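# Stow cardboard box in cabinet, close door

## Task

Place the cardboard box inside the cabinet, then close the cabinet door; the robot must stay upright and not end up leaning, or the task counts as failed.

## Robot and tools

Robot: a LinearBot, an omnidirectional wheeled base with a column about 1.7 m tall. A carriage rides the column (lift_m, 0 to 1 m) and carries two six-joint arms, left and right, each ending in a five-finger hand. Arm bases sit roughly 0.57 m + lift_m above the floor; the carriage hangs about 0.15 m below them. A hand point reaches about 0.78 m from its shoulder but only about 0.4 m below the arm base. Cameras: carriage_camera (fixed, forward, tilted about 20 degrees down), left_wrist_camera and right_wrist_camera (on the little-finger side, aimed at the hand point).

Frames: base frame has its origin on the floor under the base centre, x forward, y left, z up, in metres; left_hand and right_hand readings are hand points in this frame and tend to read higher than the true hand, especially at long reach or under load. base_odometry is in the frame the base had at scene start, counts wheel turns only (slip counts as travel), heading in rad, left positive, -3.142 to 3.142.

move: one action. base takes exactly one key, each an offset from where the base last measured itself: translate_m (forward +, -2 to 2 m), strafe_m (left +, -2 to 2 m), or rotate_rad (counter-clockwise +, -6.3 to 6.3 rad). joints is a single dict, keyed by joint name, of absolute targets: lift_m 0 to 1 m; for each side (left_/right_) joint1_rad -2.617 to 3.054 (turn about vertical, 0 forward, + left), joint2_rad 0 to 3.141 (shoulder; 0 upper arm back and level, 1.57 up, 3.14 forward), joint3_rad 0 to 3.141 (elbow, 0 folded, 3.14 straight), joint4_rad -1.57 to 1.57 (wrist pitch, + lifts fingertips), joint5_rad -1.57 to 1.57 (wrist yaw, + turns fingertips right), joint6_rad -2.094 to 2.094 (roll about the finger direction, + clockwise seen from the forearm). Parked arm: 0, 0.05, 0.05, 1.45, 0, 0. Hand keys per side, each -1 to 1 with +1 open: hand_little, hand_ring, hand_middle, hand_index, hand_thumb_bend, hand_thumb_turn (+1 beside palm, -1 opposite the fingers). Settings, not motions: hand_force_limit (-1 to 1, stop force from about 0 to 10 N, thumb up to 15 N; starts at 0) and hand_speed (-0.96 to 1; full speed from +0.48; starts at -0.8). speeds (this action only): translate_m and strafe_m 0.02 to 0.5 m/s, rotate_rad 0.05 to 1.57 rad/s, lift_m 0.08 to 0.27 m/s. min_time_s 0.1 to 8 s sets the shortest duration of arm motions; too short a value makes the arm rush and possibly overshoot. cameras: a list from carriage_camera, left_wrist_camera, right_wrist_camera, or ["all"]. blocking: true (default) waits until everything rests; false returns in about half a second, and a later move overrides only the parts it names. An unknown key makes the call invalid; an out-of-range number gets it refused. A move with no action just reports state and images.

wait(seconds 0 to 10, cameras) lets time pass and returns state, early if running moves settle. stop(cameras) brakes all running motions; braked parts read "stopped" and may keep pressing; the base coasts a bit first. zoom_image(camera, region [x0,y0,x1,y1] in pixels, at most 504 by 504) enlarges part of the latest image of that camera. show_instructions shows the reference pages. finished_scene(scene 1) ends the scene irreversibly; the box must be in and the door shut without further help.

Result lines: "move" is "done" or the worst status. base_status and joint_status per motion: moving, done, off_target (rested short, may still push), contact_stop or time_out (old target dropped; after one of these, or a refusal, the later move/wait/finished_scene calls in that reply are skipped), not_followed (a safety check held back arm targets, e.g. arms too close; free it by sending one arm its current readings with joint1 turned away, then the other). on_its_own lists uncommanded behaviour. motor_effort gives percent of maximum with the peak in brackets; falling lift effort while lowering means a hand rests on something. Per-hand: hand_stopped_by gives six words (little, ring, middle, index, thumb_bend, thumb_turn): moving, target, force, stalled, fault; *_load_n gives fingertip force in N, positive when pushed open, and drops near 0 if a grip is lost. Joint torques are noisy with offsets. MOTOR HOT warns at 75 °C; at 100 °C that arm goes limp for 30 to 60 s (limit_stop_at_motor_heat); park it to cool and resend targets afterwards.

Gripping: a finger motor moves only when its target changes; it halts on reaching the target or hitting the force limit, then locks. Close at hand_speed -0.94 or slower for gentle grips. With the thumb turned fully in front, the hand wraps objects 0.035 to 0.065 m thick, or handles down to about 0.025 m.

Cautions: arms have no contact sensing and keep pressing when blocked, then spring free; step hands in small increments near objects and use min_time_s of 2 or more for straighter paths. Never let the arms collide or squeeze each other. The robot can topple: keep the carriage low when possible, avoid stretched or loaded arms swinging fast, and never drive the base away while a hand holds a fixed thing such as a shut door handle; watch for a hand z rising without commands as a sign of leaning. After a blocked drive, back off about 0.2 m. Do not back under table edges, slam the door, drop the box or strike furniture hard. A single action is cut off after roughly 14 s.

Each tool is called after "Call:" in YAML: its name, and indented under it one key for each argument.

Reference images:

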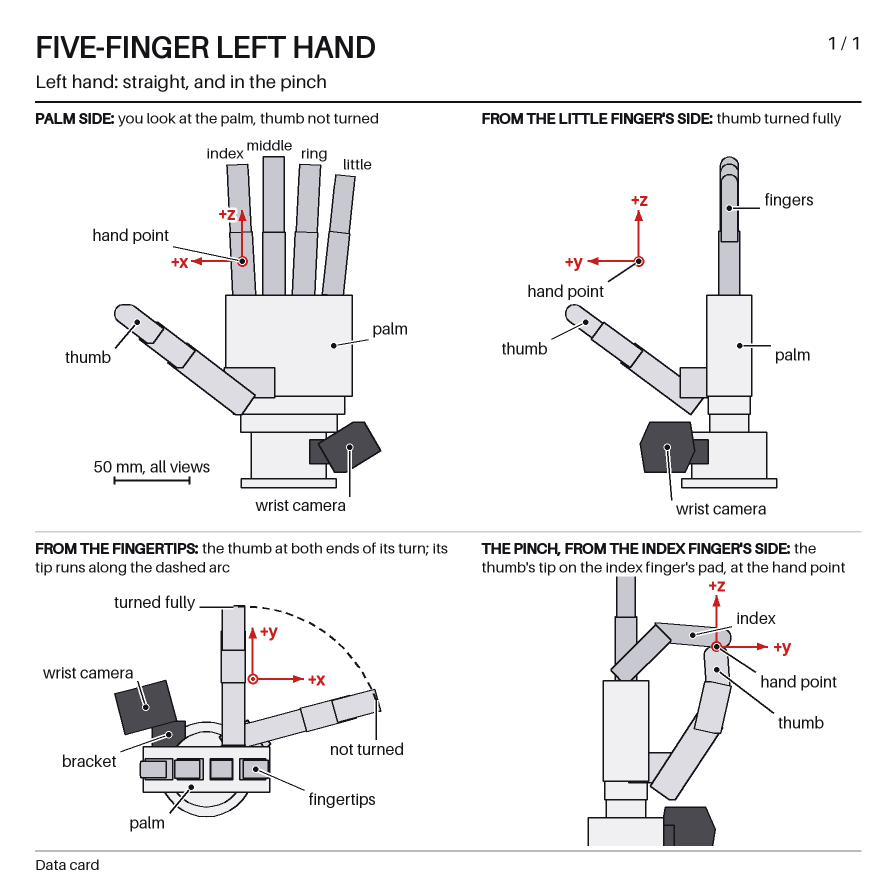

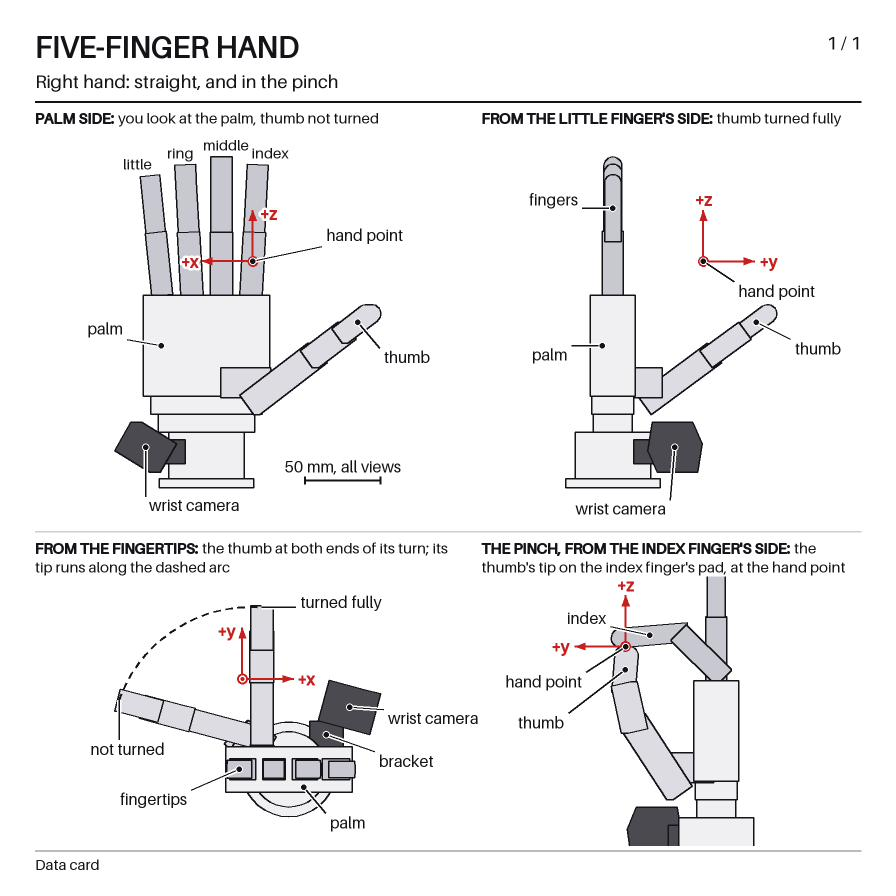

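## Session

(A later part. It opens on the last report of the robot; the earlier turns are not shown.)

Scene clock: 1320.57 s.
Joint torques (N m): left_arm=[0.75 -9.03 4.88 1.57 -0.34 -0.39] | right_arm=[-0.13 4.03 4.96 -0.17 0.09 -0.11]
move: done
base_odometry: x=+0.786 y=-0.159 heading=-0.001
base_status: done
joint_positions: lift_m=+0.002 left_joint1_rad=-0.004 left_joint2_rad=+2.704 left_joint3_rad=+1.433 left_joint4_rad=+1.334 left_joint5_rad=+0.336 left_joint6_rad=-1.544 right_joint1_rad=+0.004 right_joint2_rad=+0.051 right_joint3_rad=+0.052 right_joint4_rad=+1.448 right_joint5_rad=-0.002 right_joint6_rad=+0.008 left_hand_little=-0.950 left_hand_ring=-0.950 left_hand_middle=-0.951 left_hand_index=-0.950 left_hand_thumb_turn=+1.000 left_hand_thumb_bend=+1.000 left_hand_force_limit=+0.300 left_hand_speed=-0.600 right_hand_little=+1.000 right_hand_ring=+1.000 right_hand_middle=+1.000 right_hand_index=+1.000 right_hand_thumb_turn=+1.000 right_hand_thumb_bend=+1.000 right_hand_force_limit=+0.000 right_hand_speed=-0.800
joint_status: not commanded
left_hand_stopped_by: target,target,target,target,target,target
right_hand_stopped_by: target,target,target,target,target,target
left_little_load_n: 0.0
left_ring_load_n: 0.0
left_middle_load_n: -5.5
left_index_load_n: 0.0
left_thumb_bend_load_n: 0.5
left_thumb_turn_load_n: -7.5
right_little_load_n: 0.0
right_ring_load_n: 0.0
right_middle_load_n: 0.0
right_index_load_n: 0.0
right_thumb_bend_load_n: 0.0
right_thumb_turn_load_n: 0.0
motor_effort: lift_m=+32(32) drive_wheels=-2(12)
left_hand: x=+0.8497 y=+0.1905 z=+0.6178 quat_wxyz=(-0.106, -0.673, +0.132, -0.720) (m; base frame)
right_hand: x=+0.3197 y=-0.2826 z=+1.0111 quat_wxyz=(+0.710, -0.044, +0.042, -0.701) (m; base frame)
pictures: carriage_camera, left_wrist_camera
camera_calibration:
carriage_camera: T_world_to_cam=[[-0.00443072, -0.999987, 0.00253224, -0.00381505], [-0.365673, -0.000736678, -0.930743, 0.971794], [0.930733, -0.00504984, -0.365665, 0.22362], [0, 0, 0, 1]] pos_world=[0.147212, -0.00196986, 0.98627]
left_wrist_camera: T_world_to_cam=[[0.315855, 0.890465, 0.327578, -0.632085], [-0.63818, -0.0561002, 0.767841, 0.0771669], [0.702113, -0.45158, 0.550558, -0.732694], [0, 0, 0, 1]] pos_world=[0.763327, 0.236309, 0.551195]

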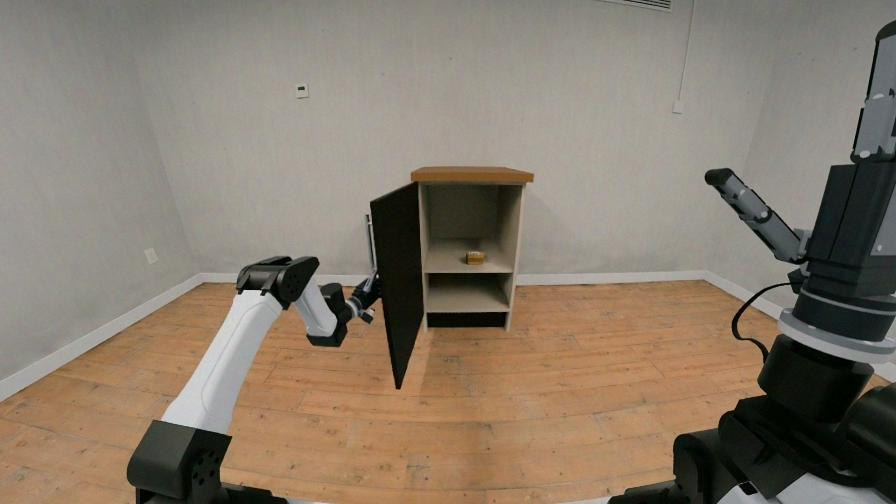

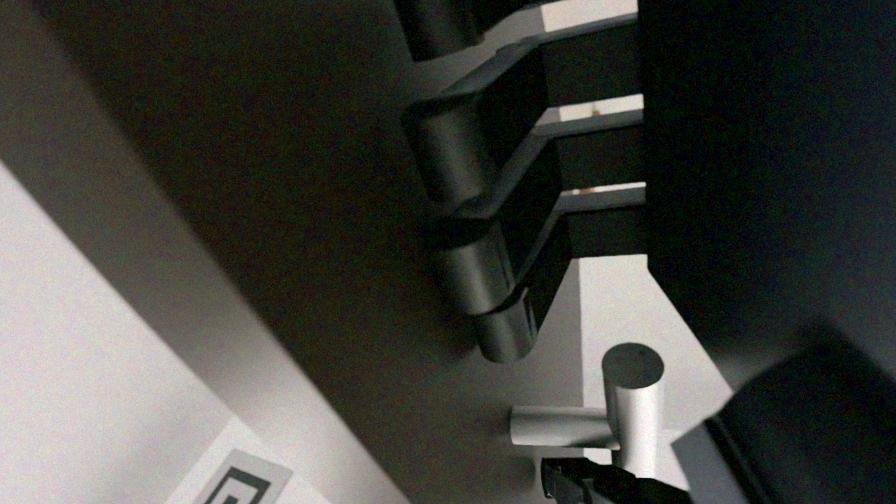

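Call:
move:
  base: {"strafe_m": 0.05}
  speeds: {"strafe_m": 0.1}
  joints: {"left_hand_thumb_bend": -0.6}
  cameras: ["left_wrist_camera"]

Call:
move:
  base: {"strafe_m": -0.2}
  speeds: {"strafe_m": 0.1}
  cameras: ["left_wrist_camera", "carriage_camera"]

Scene clock: 1333.37 s.
Joint torques (N m): left_arm=[0.02 -9.28 4.9 1.41 0.11 -0.69] | right_arm=[-0.13 4.03 4.9 -0.17 0.1 -0.11]
move: off_target
base_odometry: x=+0.786 y=-0.109 heading=-0.001
base_status: done
joint_positions: lift_m=+0.002 left_joint1_rad=+0.004 left_joint2_rad=+2.704 left_joint3_rad=+1.433 left_joint4_rad=+1.353 left_joint5_rad=+0.294 left_joint6_rad=-1.521 right_joint1_rad=+0.004 right_joint2_rad=+0.051 right_joint3_rad=+0.052 right_joint4_rad=+1.448 right_joint5_rad=-0.001 right_joint6_rad=+0.008 left_hand_little=-0.950 left_hand_ring=-0.950 left_hand_middle=-0.950 left_hand_index=-0.950 left_hand_thumb_turn=+1.000 left_hand_thumb_bend=+0.512 left_hand_force_limit=+0.300 left_hand_speed=-0.600 right_hand_little=+1.000 right_hand_ring=+1.000 right_hand_middle=+1.000 right_hand_index=+1.000 right_hand_thumb_turn=+1.000 right_hand_thumb_bend=+1.000 right_hand_force_limit=+0.000 right_hand_speed=-0.800
joint_status: left_hand_thumb_bend off_target (ended at +0.512, target -0.600)
left_hand_stopped_by: target,target,target,target,force,target
right_hand_stopped_by: target,target,target,target,target,target
left_little_load_n: 0.0
left_ring_load_n: 0.0
left_middle_load_n: -3.0
left_index_load_n: 0.0
left_thumb_bend_load_n: 8.0
left_thumb_turn_load_n: -10.5
right_little_load_n: 0.0
right_ring_load_n: 0.0
right_middle_load_n: 0.0
right_index_load_n: 0.0
right_thumb_bend_load_n: 0.0
right_thumb_turn_load_n: 0.0
motor_effort: lift_m=+32(32) drive_wheels=+1(12)
left_hand: x=+0.8547 y=+0.2022 z=+0.6213 quat_wxyz=(-0.079, -0.668, +0.123, -0.730) (m; base frame)
right_hand: x=+0.3197 y=-0.2827 z=+1.0111 quat_wxyz=(+0.710, -0.043, +0.043, -0.701) (m; base frame)
pictures: left_wrist_camera
camera_calibration:
left_wrist_camera: T_world_to_cam=[[0.260168, 0.899075, 0.352104, -0.614527], [-0.653944, -0.104226, 0.749329, 0.113051], [0.710402, -0.425208, 0.560828, -0.751628], [0, 0, 0, 1]] pos_world=[0.767767, 0.244691, 0.553199]

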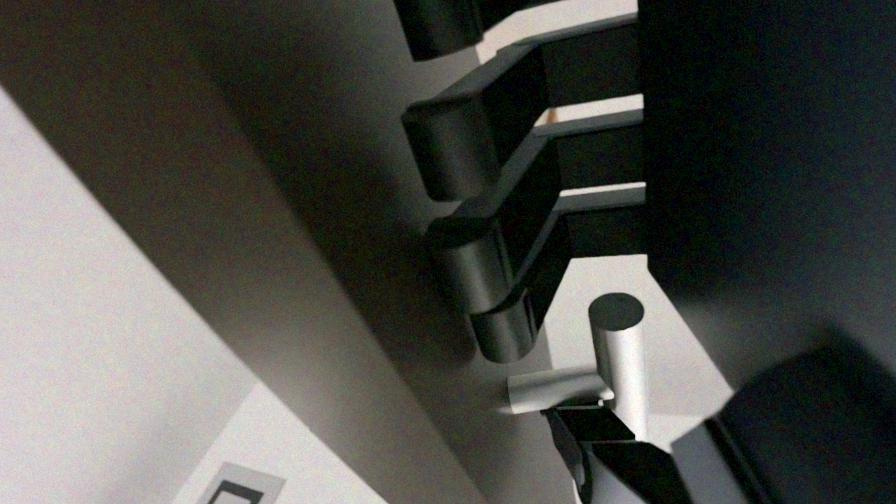

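Scene clock: 1336.07 s.
Joint torques (N m): left_arm=[-0.49 -10.63 7.39 0.46 -0.01 -0.42] | right_arm=[-0.13 4.03 4.9 -0.17 0.09 -0.11]
move: done
base_odometry: x=+0.786 y=-0.309 heading=+0.000
base_status: done
joint_positions: lift_m=+0.002 left_joint1_rad=+0.007 left_joint2_rad=+2.722 left_joint3_rad=+1.404 left_joint4_rad=+1.454 left_joint5_rad=+0.303 left_joint6_rad=-1.543 right_joint1_rad=+0.004 right_joint2_rad=+0.051 right_joint3_rad=+0.052 right_joint4_rad=+1.448 right_joint5_rad=-0.001 right_joint6_rad=+0.008 left_hand_little=-0.950 left_hand_ring=-0.950 left_hand_middle=-0.950 left_hand_index=-0.950 left_hand_thumb_turn=+1.000 left_hand_thumb_bend=+0.511 left_hand_force_limit=+0.300 left_hand_speed=-0.600 right_hand_little=+1.000 right_hand_ring=+1.000 right_hand_middle=+1.000 right_hand_index=+1.000 right_hand_thumb_turn=+1.000 right_hand_thumb_bend=+1.000 right_hand_force_limit=+0.000 right_hand_speed=-0.800
joint_status: not commanded
left_hand_stopped_by: target,target,target,target,force,target
right_hand_stopped_by: target,target,target,target,target,target
left_little_load_n: 0.0
left_ring_load_n: -3.5
left_middle_load_n: -2.0
left_index_load_n: -3.5
left_thumb_bend_load_n: 0.5
left_thumb_turn_load_n: 0.0
right_little_load_n: 0.0
right_ring_load_n: 0.0
right_middle_load_n: 0.0
right_index_load_n: 0.0
right_thumb_bend_load_n: 0.0
right_thumb_turn_load_n: 0.0
motor_effort: lift_m=+32(32) drive_wheels=-4(12)
left_hand: x=+0.8428 y=+0.2030 z=+0.6251 quat_wxyz=(-0.086, -0.649, +0.120, -0.746) (m; base frame)
right_hand: x=+0.3197 y=-0.2828 z=+1.0111 quat_wxyz=(+0.710, -0.043, +0.043, -0.701) (m; base frame)
pictures: carriage_camera, left_wrist_camera
camera_calibration:
carriage_camera: T_world_to_cam=[[-0.00443072, -0.999987, 0.00253224, -0.00381505], [-0.365673, -0.000736678, -0.930743, 0.971794], [0.930733, -0.00504984, -0.365665, 0.22362], [0, 0, 0, 1]] pos_world=[0.147212, -0.00196986, 0.98627]
left_wrist_camera: T_world_to_cam=[[0.251439, 0.903718, 0.346514, -0.603649], [-0.689596, -0.0839429, 0.719313, 0.147087], [0.679144, -0.419817, 0.602094, -0.745507], [0, 0, 0, 1]] pos_world=[0.759518, 0.244899, 0.552236]

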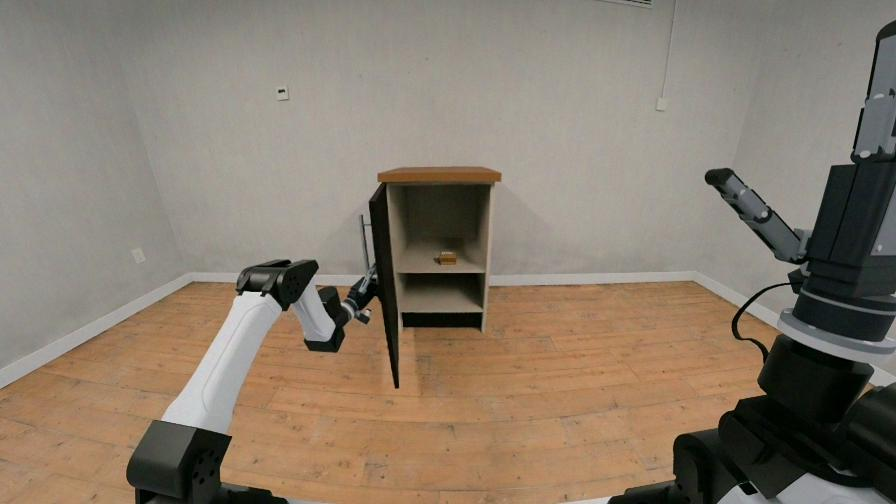

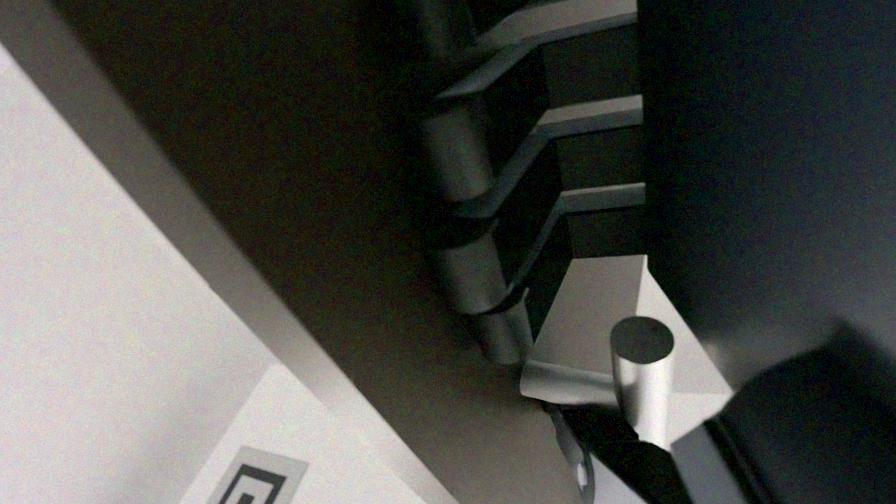

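Call:
move:
  joints: {"left_hand_thumb_bend": 1.0}

Call:
move:
  base: {"strafe_m": 0.15}
  speeds: {"strafe_m": 0.1}
  cameras: ["left_wrist_camera", "carriage_camera"]

Scene clock: 1367.70 s.
Joint torques (N m): left_arm=[-0.12 -10.74 6.94 1.09 0 -0.37] | right_arm=[-0.14 4.04 4.9 -0.17 0.09 -0.11]
move: done
base_odometry: x=+0.786 y=-0.309 heading=+0.000
base_status: not commanded
joint_positions: lift_m=+0.002 left_joint1_rad=+0.007 left_joint2_rad=+2.722 left_joint3_rad=+1.410 left_joint4_rad=+1.387 left_joint5_rad=+0.304 left_joint6_rad=-1.547 right_joint1_rad=+0.004 right_joint2_rad=+0.051 right_joint3_rad=+0.052 right_joint4_rad=+1.448 right_joint5_rad=-0.001 right_joint6_rad=+0.008 left_hand_little=-0.950 left_hand_ring=-0.950 left_hand_middle=-0.950 left_hand_index=-0.950 left_hand_thumb_turn=+1.000 left_hand_thumb_bend=+1.000 left_hand_force_limit=+0.300 left_hand_speed=-0.600 right_hand_little=+1.000 right_hand_ring=+1.000 right_hand_middle=+1.000 right_hand_index=+1.000 right_hand_thumb_turn=+1.000 right_hand_thumb_bend=+1.000 right_hand_force_limit=+0.000 right_hand_speed=-0.800
joint_status: all done
left_hand_stopped_by: target,target,target,target,target,target
right_hand_stopped_by: target,target,target,target,target,target
left_little_load_n: 0.0
left_ring_load_n: 0.0
left_middle_load_n: 0.0
left_index_load_n: -1.0
left_thumb_bend_load_n: 0.5
left_thumb_turn_load_n: -10.0
right_little_load_n: 0.0
right_ring_load_n: 0.0
right_middle_load_n: 0.0
right_index_load_n: 0.0
right_thumb_bend_load_n: 0.0
right_thumb_turn_load_n: 0.0
motor_effort: lift_m=+32(32) drive_wheels=+2(4)
left_hand: x=+0.8474 y=+0.2031 z=+0.6119 quat_wxyz=(-0.092, -0.671, +0.116, -0.726) (m; base frame)
right_hand: x=+0.3197 y=-0.2828 z=+1.0111 quat_wxyz=(+0.710, -0.043, +0.043, -0.701) (m; base frame)
pictures: none

Scene clock: 1369.90 s.
Joint torques (N m): left_arm=[-0.12 -10.56 6.37 1.33 -0.08 -0.31] | right_arm=[-0.1 4.03 4.96 -0.17 0.08 -0.11]
move: done
base_odometry: x=+0.786 y=-0.159 heading=-0.001
base_status: done
joint_positions: lift_m=+0.002 left_joint1_rad=+0.004 left_joint2_rad=+2.722 left_joint3_rad=+1.417 left_joint4_rad=+1.364 left_joint5_rad=+0.313 left_joint6_rad=-1.553 right_joint1_rad=+0.004 right_joint2_rad=+0.051 right_joint3_rad=+0.052 right_joint4_rad=+1.448 right_joint5_rad=-0.001 right_joint6_rad=+0.008 left_hand_little=-0.950 left_hand_ring=-0.950 left_hand_middle=-0.950 left_hand_index=-0.950 left_hand_thumb_turn=+1.000 left_hand_thumb_bend=+1.000 left_hand_force_limit=+0.300 left_hand_speed=-0.600 right_hand_little=+1.000 right_hand_ring=+1.000 right_hand_middle=+1.000 right_hand_index=+1.000 right_hand_thumb_turn=+1.000 right_hand_thumb_bend=+1.000 right_hand_force_limit=+0.000 right_hand_speed=-0.800
joint_status: not commanded
left_hand_stopped_by: target,target,target,target,target,target
right_hand_stopped_by: target,target,target,target,target,target
left_little_load_n: 0.0
left_ring_load_n: -0.5
left_middle_load_n: -2.0
left_index_load_n: 0.0
left_thumb_bend_load_n: 0.5
left_thumb_turn_load_n: -3.5
right_little_load_n: 0.0
right_ring_load_n: 0.0
right_middle_load_n: 0.0
right_index_load_n: 0.0
right_thumb_bend_load_n: 0.0
right_thumb_turn_load_n: 0.0
motor_effort: lift_m=+32(32) drive_wheels=+3(13)
left_hand: x=+0.8481 y=+0.1995 z=+0.6092 quat_wxyz=(-0.099, -0.677, +0.118, -0.720) (m; base frame)
right_hand: x=+0.3197 y=-0.2828 z=+1.0111 quat_wxyz=(+0.710, -0.043, +0.043, -0.701) (m; base frame)
pictures: carriage_camera, left_wrist_camera
camera_calibration:
carriage_camera: T_world_to_cam=[[-0.00443072, -0.999987, 0.00253224, -0.00381505], [-0.365673, -0.000736678, -0.930743, 0.971794], [0.930733, -0.00504984, -0.365665, 0.22362], [0, 0, 0, 1]] pos_world=[0.147212, -0.00196986, 0.98627]
left_wrist_camera: T_world_to_cam=[[0.291045, 0.902815, 0.316573, -0.611424], [-0.631428, -0.0673236, 0.772507, 0.0769578], [0.718743, -0.424728, 0.550468, -0.742132], [0, 0, 0, 1]] pos_world=[0.759947, 0.24198, 0.54263]

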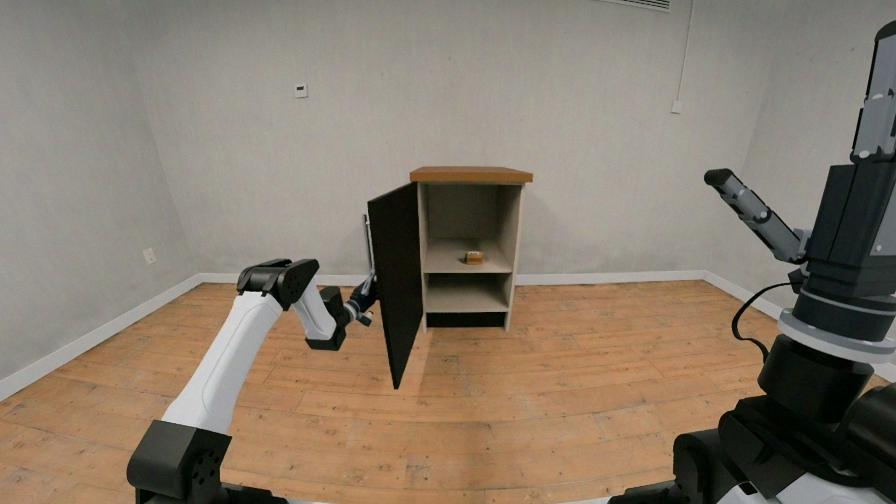

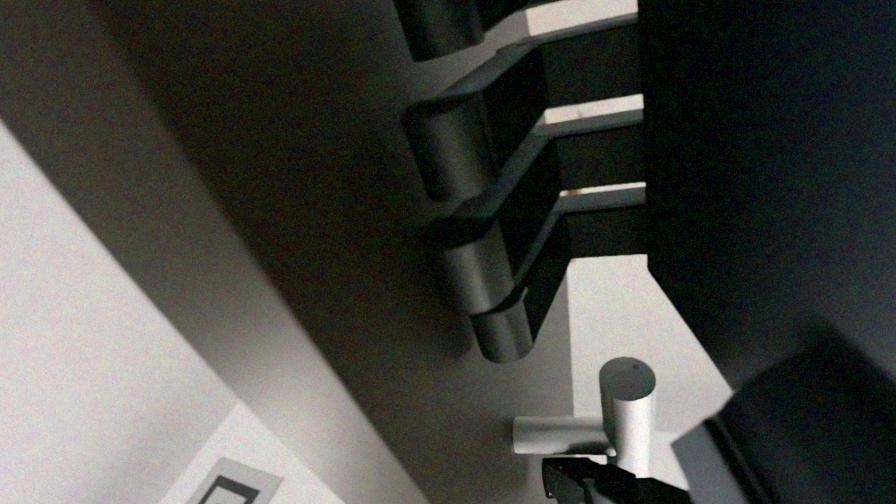

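Call:
move:
  joints: {"left_joint2_rad": 2.915, "left_joint3_rad": 1.54, "left_joint4_rad": 1.37}
  min_time_s: 2
  cameras: ["left_wrist_camera", "carriage_camera"]

Scene clock: 1383.50 s.
Joint torques (N m): left_arm=[-0.13 -6.68 4.89 0.51 -0.14 -0.1] | right_arm=[-0.12 4.03 4.92 -0.17 0.09 -0.11]
move: off_target
base_odometry: x=+0.786 y=-0.159 heading=-0.001
base_status: not commanded
joint_positions: lift_m=+0.002 left_joint1_rad=+0.004 left_joint2_rad=+2.870 left_joint3_rad=+1.535 left_joint4_rad=+1.496 left_joint5_rad=+0.320 left_joint6_rad=-1.572 right_joint1_rad=+0.004 right_joint2_rad=+0.051 right_joint3_rad=+0.052 right_joint4_rad=+1.448 right_joint5_rad=-0.001 right_joint6_rad=+0.008 left_hand_little=-0.950 left_hand_ring=-0.950 left_hand_middle=-0.950 left_hand_index=-0.950 left_hand_thumb_turn=+1.000 left_hand_thumb_bend=+1.000 left_hand_force_limit=+0.300 left_hand_speed=-0.600 right_hand_little=+1.000 right_hand_ring=+1.000 right_hand_middle=+1.000 right_hand_index=+1.000 right_hand_thumb_turn=+1.000 right_hand_thumb_bend=+1.000 right_hand_force_limit=+0.000 right_hand_speed=-0.800
joint_status: left_joint4_rad off_target (ended at +1.496, target +1.370); the others done
left_hand_stopped_by: target,target,target,target,target,target
right_hand_stopped_by: target,target,target,target,target,target
left_little_load_n: 0.0
left_ring_load_n: 0.0
left_middle_load_n: -0.5
left_index_load_n: 0.0
left_thumb_bend_load_n: 1.5
left_thumb_turn_load_n: 0.5
right_little_load_n: 0.0
right_ring_load_n: 0.0
right_middle_load_n: 0.0
right_index_load_n: 0.0
right_thumb_bend_load_n: 0.0
right_thumb_turn_load_n: 0.0
motor_effort: lift_m=+32(32) drive_wheels=+3(3)
left_hand: x=+0.8483 y=+0.1990 z=+0.5939 quat_wxyz=(-0.102, -0.640, +0.120, -0.752) (m; base frame)
right_hand: x=+0.3197 y=-0.2828 z=+1.0111 quat_wxyz=(+0.710, -0.043, +0.043, -0.701) (m; base frame)
pictures: carriage_camera, left_wrist_camera
camera_calibration:
carriage_camera: T_world_to_cam=[[-0.00443072, -0.999987, 0.00253224, -0.00381505], [-0.365673, -0.000736678, -0.930743, 0.971794], [0.930733, -0.00504984, -0.365665, 0.22362], [0, 0, 0, 1]] pos_world=[0.147212, -0.00196986, 0.98627]
left_wrist_camera: T_world_to_cam=[[0.267381, 0.90595, 0.328272, -0.593716], [-0.702861, -0.0496793, 0.70959, 0.183294], [0.659161, -0.420461, 0.623474, -0.727721], [0, 0, 0, 1]] pos_world=[0.767264, 0.241005, 0.518552]

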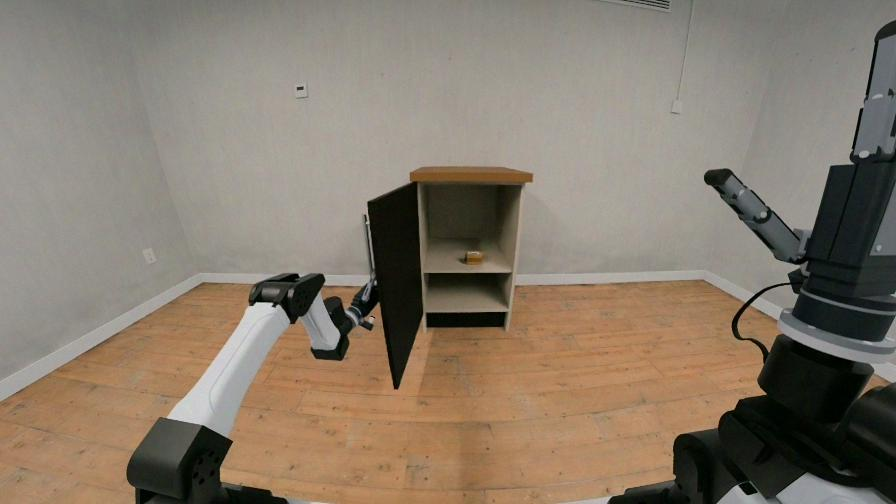

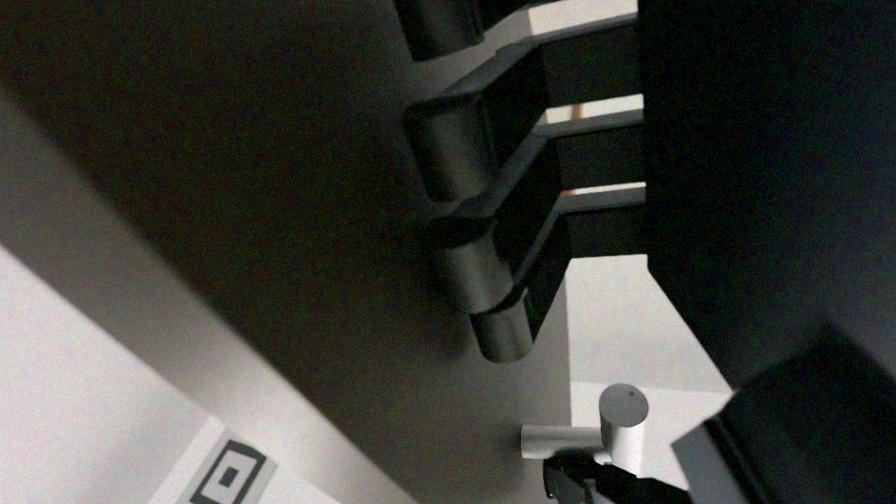

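Call:
move:
  base: {"translate_m": -0.05}
  speeds: {"translate_m": 0.05}
  cameras: ["left_wrist_camera", "carriage_camera"]

Scene clock: 1395.20 s.
Joint torques (N m): left_arm=[-0.05 -9.33 4.9 1.75 -0.01 -0.07] | right_arm=[-0.12 4.05 4.93 -0.18 0.09 -0.11]
move: done
base_odometry: x=+0.736 y=-0.159 heading=-0.001
base_status: done
joint_positions: lift_m=+0.002 left_joint1_rad=+0.004 left_joint2_rad=+2.899 left_joint3_rad=+1.536 left_joint4_rad=+1.374 left_joint5_rad=+0.305 left_joint6_rad=-1.572 right_joint1_rad=+0.004 right_joint2_rad=+0.051 right_joint3_rad=+0.052 right_joint4_rad=+1.448 right_joint5_rad=-0.001 right_joint6_rad=+0.008 left_hand_little=-0.950 left_hand_ring=-0.950 left_hand_middle=-0.950 left_hand_index=-0.950 left_hand_thumb_turn=+1.000 left_hand_thumb_bend=+1.000 left_hand_force_limit=+0.300 left_hand_speed=-0.600 right_hand_little=+1.000 right_hand_ring=+1.000 right_hand_middle=+1.000 right_hand_index=+1.000 right_hand_thumb_turn=+1.000 right_hand_thumb_bend=+1.000 right_hand_force_limit=+0.000 right_hand_speed=-0.800
joint_status: not commanded
left_hand_stopped_by: target,target,target,target,target,target
right_hand_stopped_by: target,target,target,target,target,target
left_little_load_n: 0.0
left_ring_load_n: 0.0
left_middle_load_n: 0.0
left_index_load_n: 0.0
left_thumb_bend_load_n: 0.0
left_thumb_turn_load_n: -0.5
right_little_load_n: 0.0
right_ring_load_n: 0.0
right_middle_load_n: 0.0
right_index_load_n: 0.0
right_thumb_bend_load_n: 0.5
right_thumb_turn_load_n: -0.5
on_its_own: left_joint4_rad moved -0.122 to your old target +1.370
motor_effort: lift_m=+32(32) drive_wheels=-3(11)
left_hand: x=+0.8533 y=+0.2015 z=+0.5481 quat_wxyz=(-0.106, -0.695, +0.106, -0.703) (m; base frame)
right_hand: x=+0.3196 y=-0.2828 z=+1.0112 quat_wxyz=(+0.710, -0.043, +0.043, -0.701) (m; base frame)
pictures: carriage_camera, left_wrist_camera
camera_calibration:
carriage_camera: T_world_to_cam=[[-0.00443072, -0.999987, 0.00253224, -0.00381505], [-0.365673, -0.000736678, -0.930743, 0.971794], [0.930733, -0.00504984, -0.365665, 0.22362], [0, 0, 0, 1]] pos_world=[0.147212, -0.00196986, 0.98627]
left_wrist_camera: T_world_to_cam=[[0.299939, 0.910796, 0.283701, -0.586599], [-0.588144, -0.0575926, 0.806703, 0.0699973], [0.751081, -0.408819, 0.518406, -0.724635], [0, 0, 0, 1]] pos_world=[0.761372, 0.242058, 0.485607]

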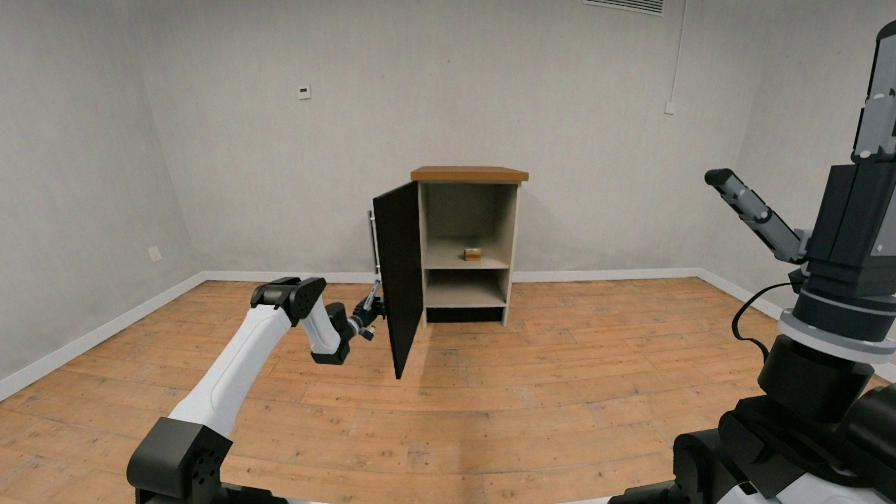

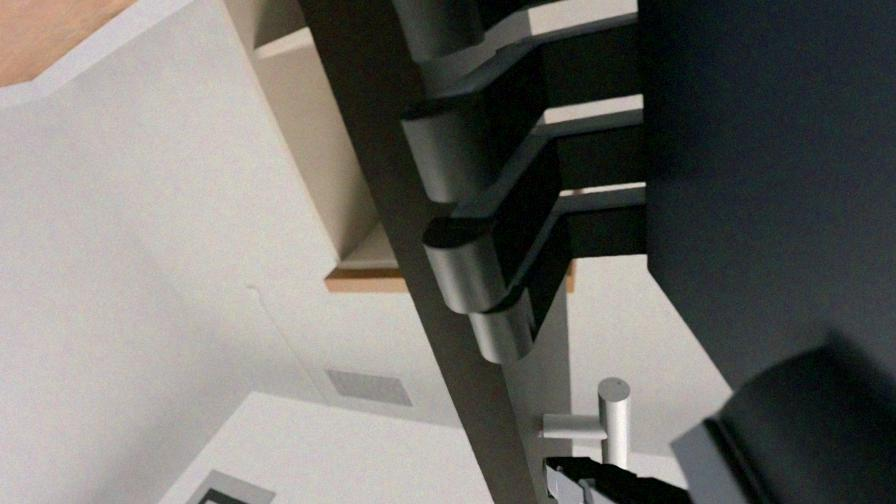

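Call:
move:
  base: {"translate_m": 0.05}
  speeds: {"translate_m": 0.1}

Call:
move:
  base: {"strafe_m": -0.2}
  speeds: {"strafe_m": 0.1}
  cameras: ["left_wrist_camera", "carriage_camera"]

Scene clock: 1406.00 s.
Joint torques (N m): left_arm=[-0.06 -9.18 4.77 1.75 -0.03 -0.11] | right_arm=[-0.12 4.19 4.86 -0.17 0.09 -0.1]
move: done
base_odometry: x=+0.786 y=-0.159 heading=+0.000
base_status: done
joint_positions: lift_m=+0.002 left_joint1_rad=+0.004 left_joint2_rad=+2.899 left_joint3_rad=+1.536 left_joint4_rad=+1.371 left_joint5_rad=+0.305 left_joint6_rad=-1.572 right_joint1_rad=+0.004 right_joint2_rad=+0.051 right_joint3_rad=+0.052 right_joint4_rad=+1.448 right_joint5_rad=-0.001 right_joint6_rad=+0.008 left_hand_little=-0.950 left_hand_ring=-0.950 left_hand_middle=-0.950 left_hand_index=-0.950 left_hand_thumb_turn=+1.000 left_hand_thumb_bend=+1.000 left_hand_force_limit=+0.300 left_hand_speed=-0.600 right_hand_little=+1.000 right_hand_ring=+1.000 right_hand_middle=+1.000 right_hand_index=+1.000 right_hand_thumb_turn=+1.000 right_hand_thumb_bend=+1.000 right_hand_force_limit=+0.000 right_hand_speed=-0.800
joint_status: not commanded
left_hand_stopped_by: target,target,target,target,target,target
right_hand_stopped_by: target,target,target,target,target,target
left_little_load_n: 0.0
left_ring_load_n: 0.0
left_middle_load_n: 0.0
left_index_load_n: 0.0
left_thumb_bend_load_n: 0.0
left_thumb_turn_load_n: 0.0
right_little_load_n: 0.0
right_ring_load_n: 0.0
right_middle_load_n: 0.0
right_index_load_n: 0.0
right_thumb_bend_load_n: 0.0
right_thumb_turn_load_n: 0.0
motor_effort: lift_m=+32(32) drive_wheels=-5(12)
left_hand: x=+0.8534 y=+0.2015 z=+0.5474 quat_wxyz=(-0.106, -0.696, +0.106, -0.702) (m; base frame)
right_hand: x=+0.3196 y=-0.2828 z=+1.0112 quat_wxyz=(+0.710, -0.043, +0.043, -0.701) (m; base frame)
pictures: none

Scene clock: 1408.70 s.
Joint torques (N m): left_arm=[0.65 -9.18 4.75 1.73 0.03 -0.07] | right_arm=[-0.12 4.03 4.94 -0.17 0.08 -0.11]
move: done
base_odometry: x=+0.786 y=-0.359 heading=+0.000
base_status: done
joint_positions: lift_m=+0.002 left_joint1_rad=-0.001 left_joint2_rad=+2.899 left_joint3_rad=+1.536 left_joint4_rad=+1.371 left_joint5_rad=+0.298 left_joint6_rad=-1.572 right_joint1_rad=+0.004 right_joint2_rad=+0.051 right_joint3_rad=+0.052 right_joint4_rad=+1.448 right_joint5_rad=-0.001 right_joint6_rad=+0.008 left_hand_little=-0.950 left_hand_ring=-0.950 left_hand_middle=-0.950 left_hand_index=-0.950 left_hand_thumb_turn=+1.000 left_hand_thumb_bend=+1.000 left_hand_force_limit=+0.300 left_hand_speed=-0.600 right_hand_little=+1.000 right_hand_ring=+1.000 right_hand_middle=+1.000 right_hand_index=+1.000 right_hand_thumb_turn=+1.000 right_hand_thumb_bend=+1.000 right_hand_force_limit=+0.000 right_hand_speed=-0.800
joint_status: not commanded
left_hand_stopped_by: target,target,target,target,target,target
right_hand_stopped_by: target,target,target,target,target,target
left_little_load_n: 0.0
left_ring_load_n: 0.0
left_middle_load_n: 0.0
left_index_load_n: 0.0
left_thumb_bend_load_n: 0.0
left_thumb_turn_load_n: 0.0
right_little_load_n: 0.0
right_ring_load_n: 0.0
right_middle_load_n: 0.0
right_index_load_n: -0.5
right_thumb_bend_load_n: 0.0
right_thumb_turn_load_n: 0.0
motor_effort: lift_m=+32(32) drive_wheels=-2(14)
left_hand: x=+0.8537 y=+0.1997 z=+0.5474 quat_wxyz=(-0.105, -0.697, +0.105, -0.702) (m; base frame)
right_hand: x=+0.3196 y=-0.2829 z=+1.0112 quat_wxyz=(+0.710, -0.043, +0.043, -0.701) (m; base frame)
pictures: carriage_camera, left_wrist_camera
camera_calibration:
carriage_camera: T_world_to_cam=[[-0.00443072, -0.999987, 0.00253224, -0.00381505], [-0.365673, -0.000736678, -0.930743, 0.971794], [0.930733, -0.00504984, -0.365665, 0.22362], [0, 0, 0, 1]] pos_world=[0.147212, -0.00196986, 0.98627]
left_wrist_camera: T_world_to_cam=[[0.298939, 0.911402, 0.282812, -0.58373], [-0.585843, -0.0586629, 0.808298, 0.0679873], [0.753275, -0.407315, 0.516402, -0.726338], [0, 0, 0, 1]] pos_world=[0.761462, 0.240153, 0.485214]

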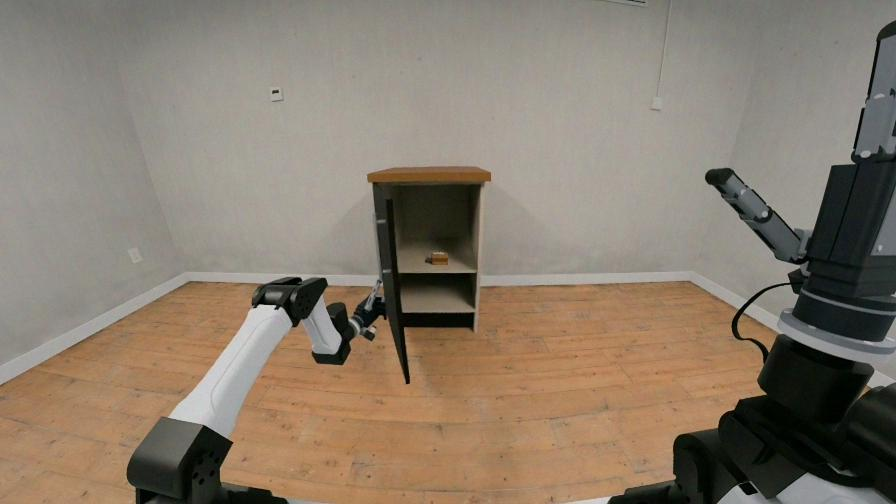

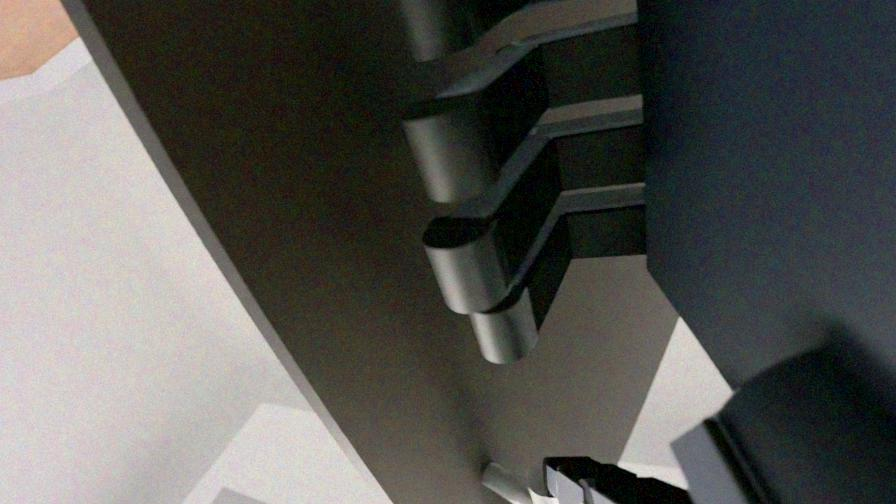

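Call:
move:
  base: {"strafe_m": -0.15}
  speeds: {"strafe_m": 0.1}

Call:
move:
  base: {"translate_m": 0.08}
  speeds: {"translate_m": 0.08}
  cameras: ["left_wrist_camera", "carriage_camera"]

Scene clock: 1415.53 s.
Joint torques (N m): left_arm=[0.29 -8.91 4.67 1.71 0.1 -0.07] | right_arm=[-0.09 4.03 4.89 -0.17 0.08 -0.11]
move: done
base_odometry: x=+0.787 y=-0.509 heading=+0.000
base_status: done
joint_positions: lift_m=+0.002 left_joint1_rad=-0.001 left_joint2_rad=+2.899 left_joint3_rad=+1.536 left_joint4_rad=+1.370 left_joint5_rad=+0.294 left_joint6_rad=-1.572 right_joint1_rad=+0.004 right_joint2_rad=+0.051 right_joint3_rad=+0.052 right_joint4_rad=+1.448 right_joint5_rad=+0.000 right_joint6_rad=+0.008 left_hand_little=-0.950 left_hand_ring=-0.950 left_hand_middle=-0.950 left_hand_index=-0.950 left_hand_thumb_turn=+1.000 left_hand_thumb_bend=+1.000 left_hand_force_limit=+0.300 left_hand_speed=-0.600 right_hand_little=+1.000 right_hand_ring=+1.000 right_hand_middle=+1.000 right_hand_index=+1.000 right_hand_thumb_turn=+1.000 right_hand_thumb_bend=+1.000 right_hand_force_limit=+0.000 right_hand_speed=-0.800
joint_status: not commanded
left_hand_stopped_by: target,target,target,target,target,target
right_hand_stopped_by: target,target,target,target,target,target
left_little_load_n: 0.0
left_ring_load_n: -0.5
left_middle_load_n: 0.0
left_index_load_n: 0.0
left_thumb_bend_load_n: 0.0
left_thumb_turn_load_n: 0.0
right_little_load_n: 0.0
right_ring_load_n: 0.0
right_middle_load_n: 0.0
right_index_load_n: 0.0
right_thumb_bend_load_n: 0.0
right_thumb_turn_load_n: 0.0
motor_effort: lift_m=+32(32) drive_wheels=-2(12)
left_hand: x=+0.8542 y=+0.2004 z=+0.5472 quat_wxyz=(-0.104, -0.697, +0.104, -0.702) (m; base frame)
right_hand: x=+0.3196 y=-0.2830 z=+1.0112 quat_wxyz=(+0.710, -0.043, +0.043, -0.702) (m; base frame)
pictures: none

Scene clock: 1417.23 s.
Joint torques (N m): left_arm=[0.38 -9.48 4.51 1.75 0.12 -0.07] | right_arm=[-0.09 3.86 4.93 -0.18 0.08 -0.11]
move: done
base_odometry: x=+0.867 y=-0.509 heading=+0.000
base_status: done
joint_positions: lift_m=+0.002 left_joint1_rad=+0.000 left_joint2_rad=+2.899 left_joint3_rad=+1.536 left_joint4_rad=+1.368 left_joint5_rad=+0.294 left_joint6_rad=-1.572 right_joint1_rad=+0.004 right_joint2_rad=+0.051 right_joint3_rad=+0.052 right_joint4_rad=+1.448 right_joint5_rad=+0.000 right_joint6_rad=+0.008 left_hand_little=-0.950 left_hand_ring=-0.950 left_hand_middle=-0.950 left_hand_index=-0.950 left_hand_thumb_turn=+1.000 left_hand_thumb_bend=+1.000 left_hand_force_limit=+0.300 left_hand_speed=-0.600 right_hand_little=+1.000 right_hand_ring=+1.000 right_hand_middle=+1.000 right_hand_index=+1.000 right_hand_thumb_turn=+1.000 right_hand_thumb_bend=+1.000 right_hand_force_limit=+0.000 right_hand_speed=-0.800
joint_status: not commanded
left_hand_stopped_by: target,target,target,target,target,target
right_hand_stopped_by: target,target,target,target,target,target
left_little_load_n: 0.0
left_ring_load_n: 0.0
left_middle_load_n: 0.0
left_index_load_n: 0.0
left_thumb_bend_load_n: 0.0
left_thumb_turn_load_n: 0.0
right_little_load_n: 0.0
right_ring_load_n: 0.0
right_middle_load_n: 0.0
right_index_load_n: 0.0
right_thumb_bend_load_n: 0.0
right_thumb_turn_load_n: 0.0
motor_effort: lift_m=+32(32) drive_wheels=-5(11)
left_hand: x=+0.8543 y=+0.2009 z=+0.5468 quat_wxyz=(-0.104, -0.698, +0.103, -0.701) (m; base frame)
right_hand: x=+0.3196 y=-0.2830 z=+1.0112 quat_wxyz=(+0.710, -0.043, +0.043, -0.702) (m; base frame)
pictures: carriage_camera, left_wrist_camera
camera_calibration:
carriage_camera: T_world_to_cam=[[-0.00443072, -0.999987, 0.00253224, -0.00381505], [-0.365673, -0.000736678, -0.930743, 0.971794], [0.930733, -0.00504984, -0.365665, 0.22362], [0, 0, 0, 1]] pos_world=[0.147212, -0.00196986, 0.98627]
left_wrist_camera: T_world_to_cam=[[0.295132, 0.912896, 0.281988, -0.581394], [-0.583383, -0.0615581, 0.809861, 0.0665844], [0.756678, -0.403523, 0.514401, -0.728614], [0, 0, 0, 1]] pos_world=[0.761758, 0.240839, 0.484822]

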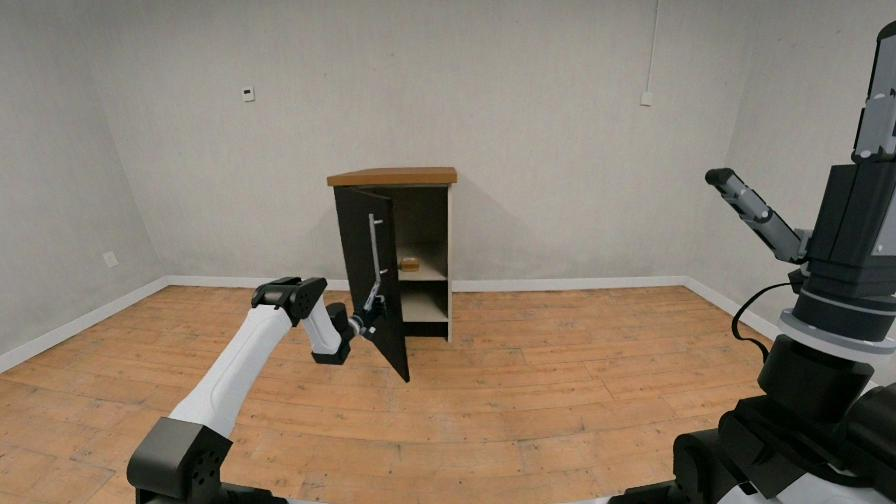

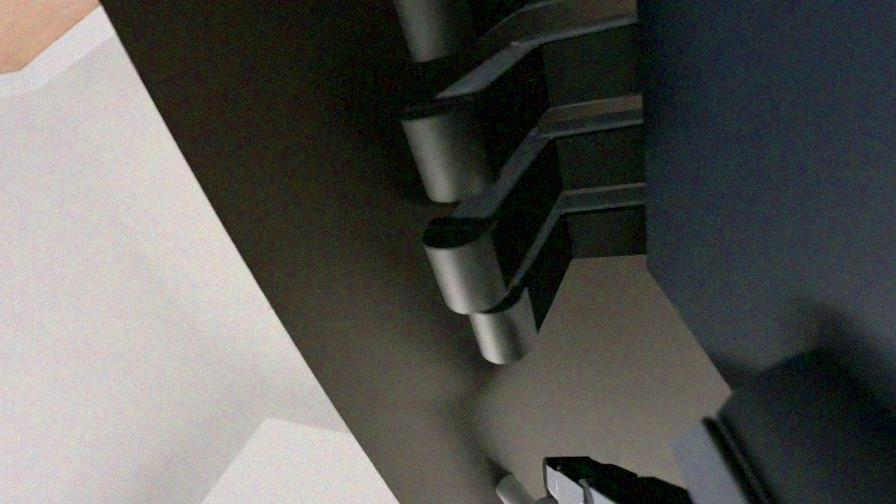

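Call:
move:
  base: {"translate_m": 0.12}
  speeds: {"translate_m": 0.08}
  cameras: ["left_wrist_camera", "carriage_camera"]

Scene clock: 1429.07 s.
Joint torques (N m): left_arm=[0.27 -9.39 4.7 1.85 0.16 -0.1] | right_arm=[-0.08 3.97 4.72 -0.18 0.08 -0.11]
move: done
base_odometry: x=+0.987 y=-0.510 heading=-0.001
base_status: done
joint_positions: lift_m=+0.002 left_joint1_rad=+0.001 left_joint2_rad=+2.899 left_joint3_rad=+1.536 left_joint4_rad=+1.367 left_joint5_rad=+0.294 left_joint6_rad=-1.572 right_joint1_rad=+0.004 right_joint2_rad=+0.051 right_joint3_rad=+0.052 right_joint4_rad=+1.449 right_joint5_rad=+0.000 right_joint6_rad=+0.008 left_hand_little=-0.950 left_hand_ring=-0.950 left_hand_middle=-0.950 left_hand_index=-0.950 left_hand_thumb_turn=+1.000 left_hand_thumb_bend=+1.000 left_hand_force_limit=+0.300 left_hand_speed=-0.600 right_hand_little=+1.000 right_hand_ring=+1.000 right_hand_middle=+1.000 right_hand_index=+1.000 right_hand_thumb_turn=+1.000 right_hand_thumb_bend=+1.000 right_hand_force_limit=+0.000 right_hand_speed=-0.800
joint_status: not commanded
left_hand_stopped_by: target,target,target,target,target,target
right_hand_stopped_by: target,target,target,target,target,target
left_little_load_n: 0.0
left_ring_load_n: 0.0
left_middle_load_n: -0.5
left_index_load_n: 0.0
left_thumb_bend_load_n: 0.0
left_thumb_turn_load_n: 0.0
right_little_load_n: 0.0
right_ring_load_n: 0.0
right_middle_load_n: 0.0
right_index_load_n: 0.0
right_thumb_bend_load_n: 0.5
right_thumb_turn_load_n: 0.0
motor_effort: lift_m=+32(32) drive_wheels=-5(13)
left_hand: x=+0.8544 y=+0.2014 z=+0.5466 quat_wxyz=(-0.104, -0.698, +0.103, -0.701) (m; base frame)
right_hand: x=+0.3195 y=-0.2830 z=+1.0112 quat_wxyz=(+0.710, -0.043, +0.043, -0.702) (m; base frame)
pictures: carriage_camera, left_wrist_camera
camera_calibration:
carriage_camera: T_world_to_cam=[[-0.00443072, -0.999987, 0.00253224, -0.00381505], [-0.365673, -0.000736678, -0.930743, 0.971794], [0.930733, -0.00504984, -0.365665, 0.22362], [0, 0, 0, 1]] pos_world=[0.147212, -0.00196986, 0.98627]
left_wrist_camera: T_world_to_cam=[[0.29473, 0.913092, 0.281774, -0.581366], [-0.582697, -0.0619751, 0.810323, 0.0660406], [0.757362, -0.403016, 0.51379, -0.728749], [0, 0, 0, 1]] pos_world=[0.761755, 0.241237, 0.484724]

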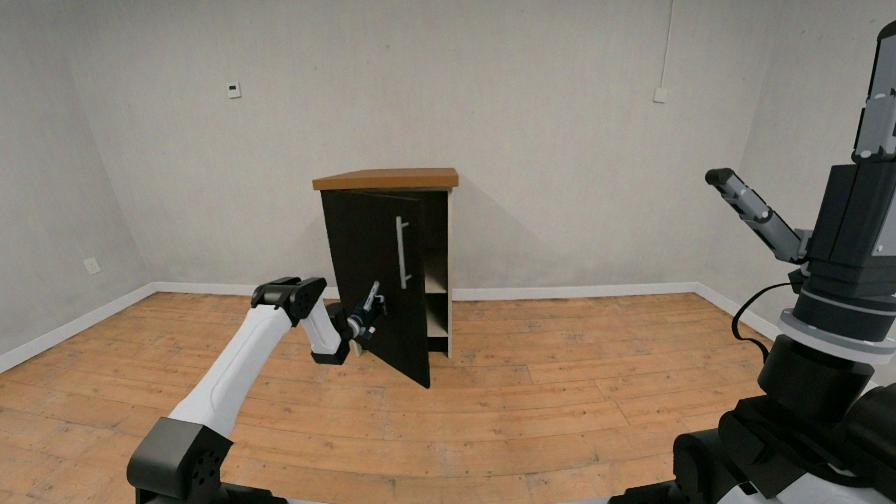

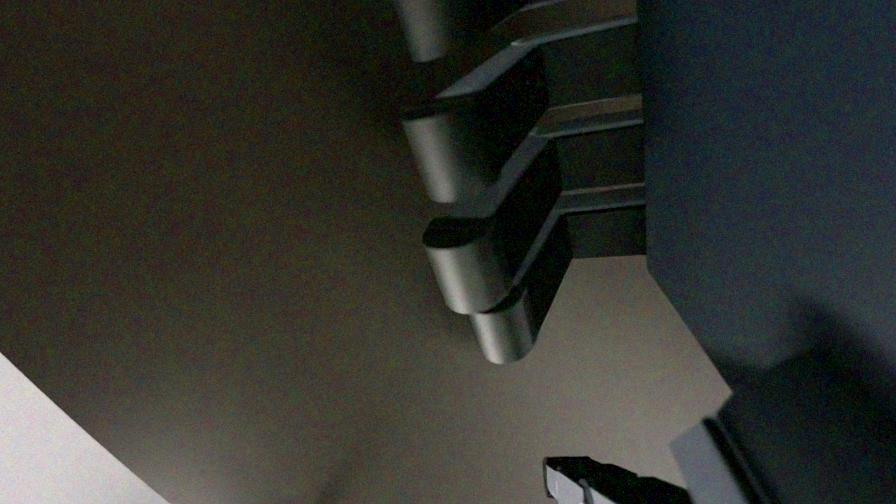

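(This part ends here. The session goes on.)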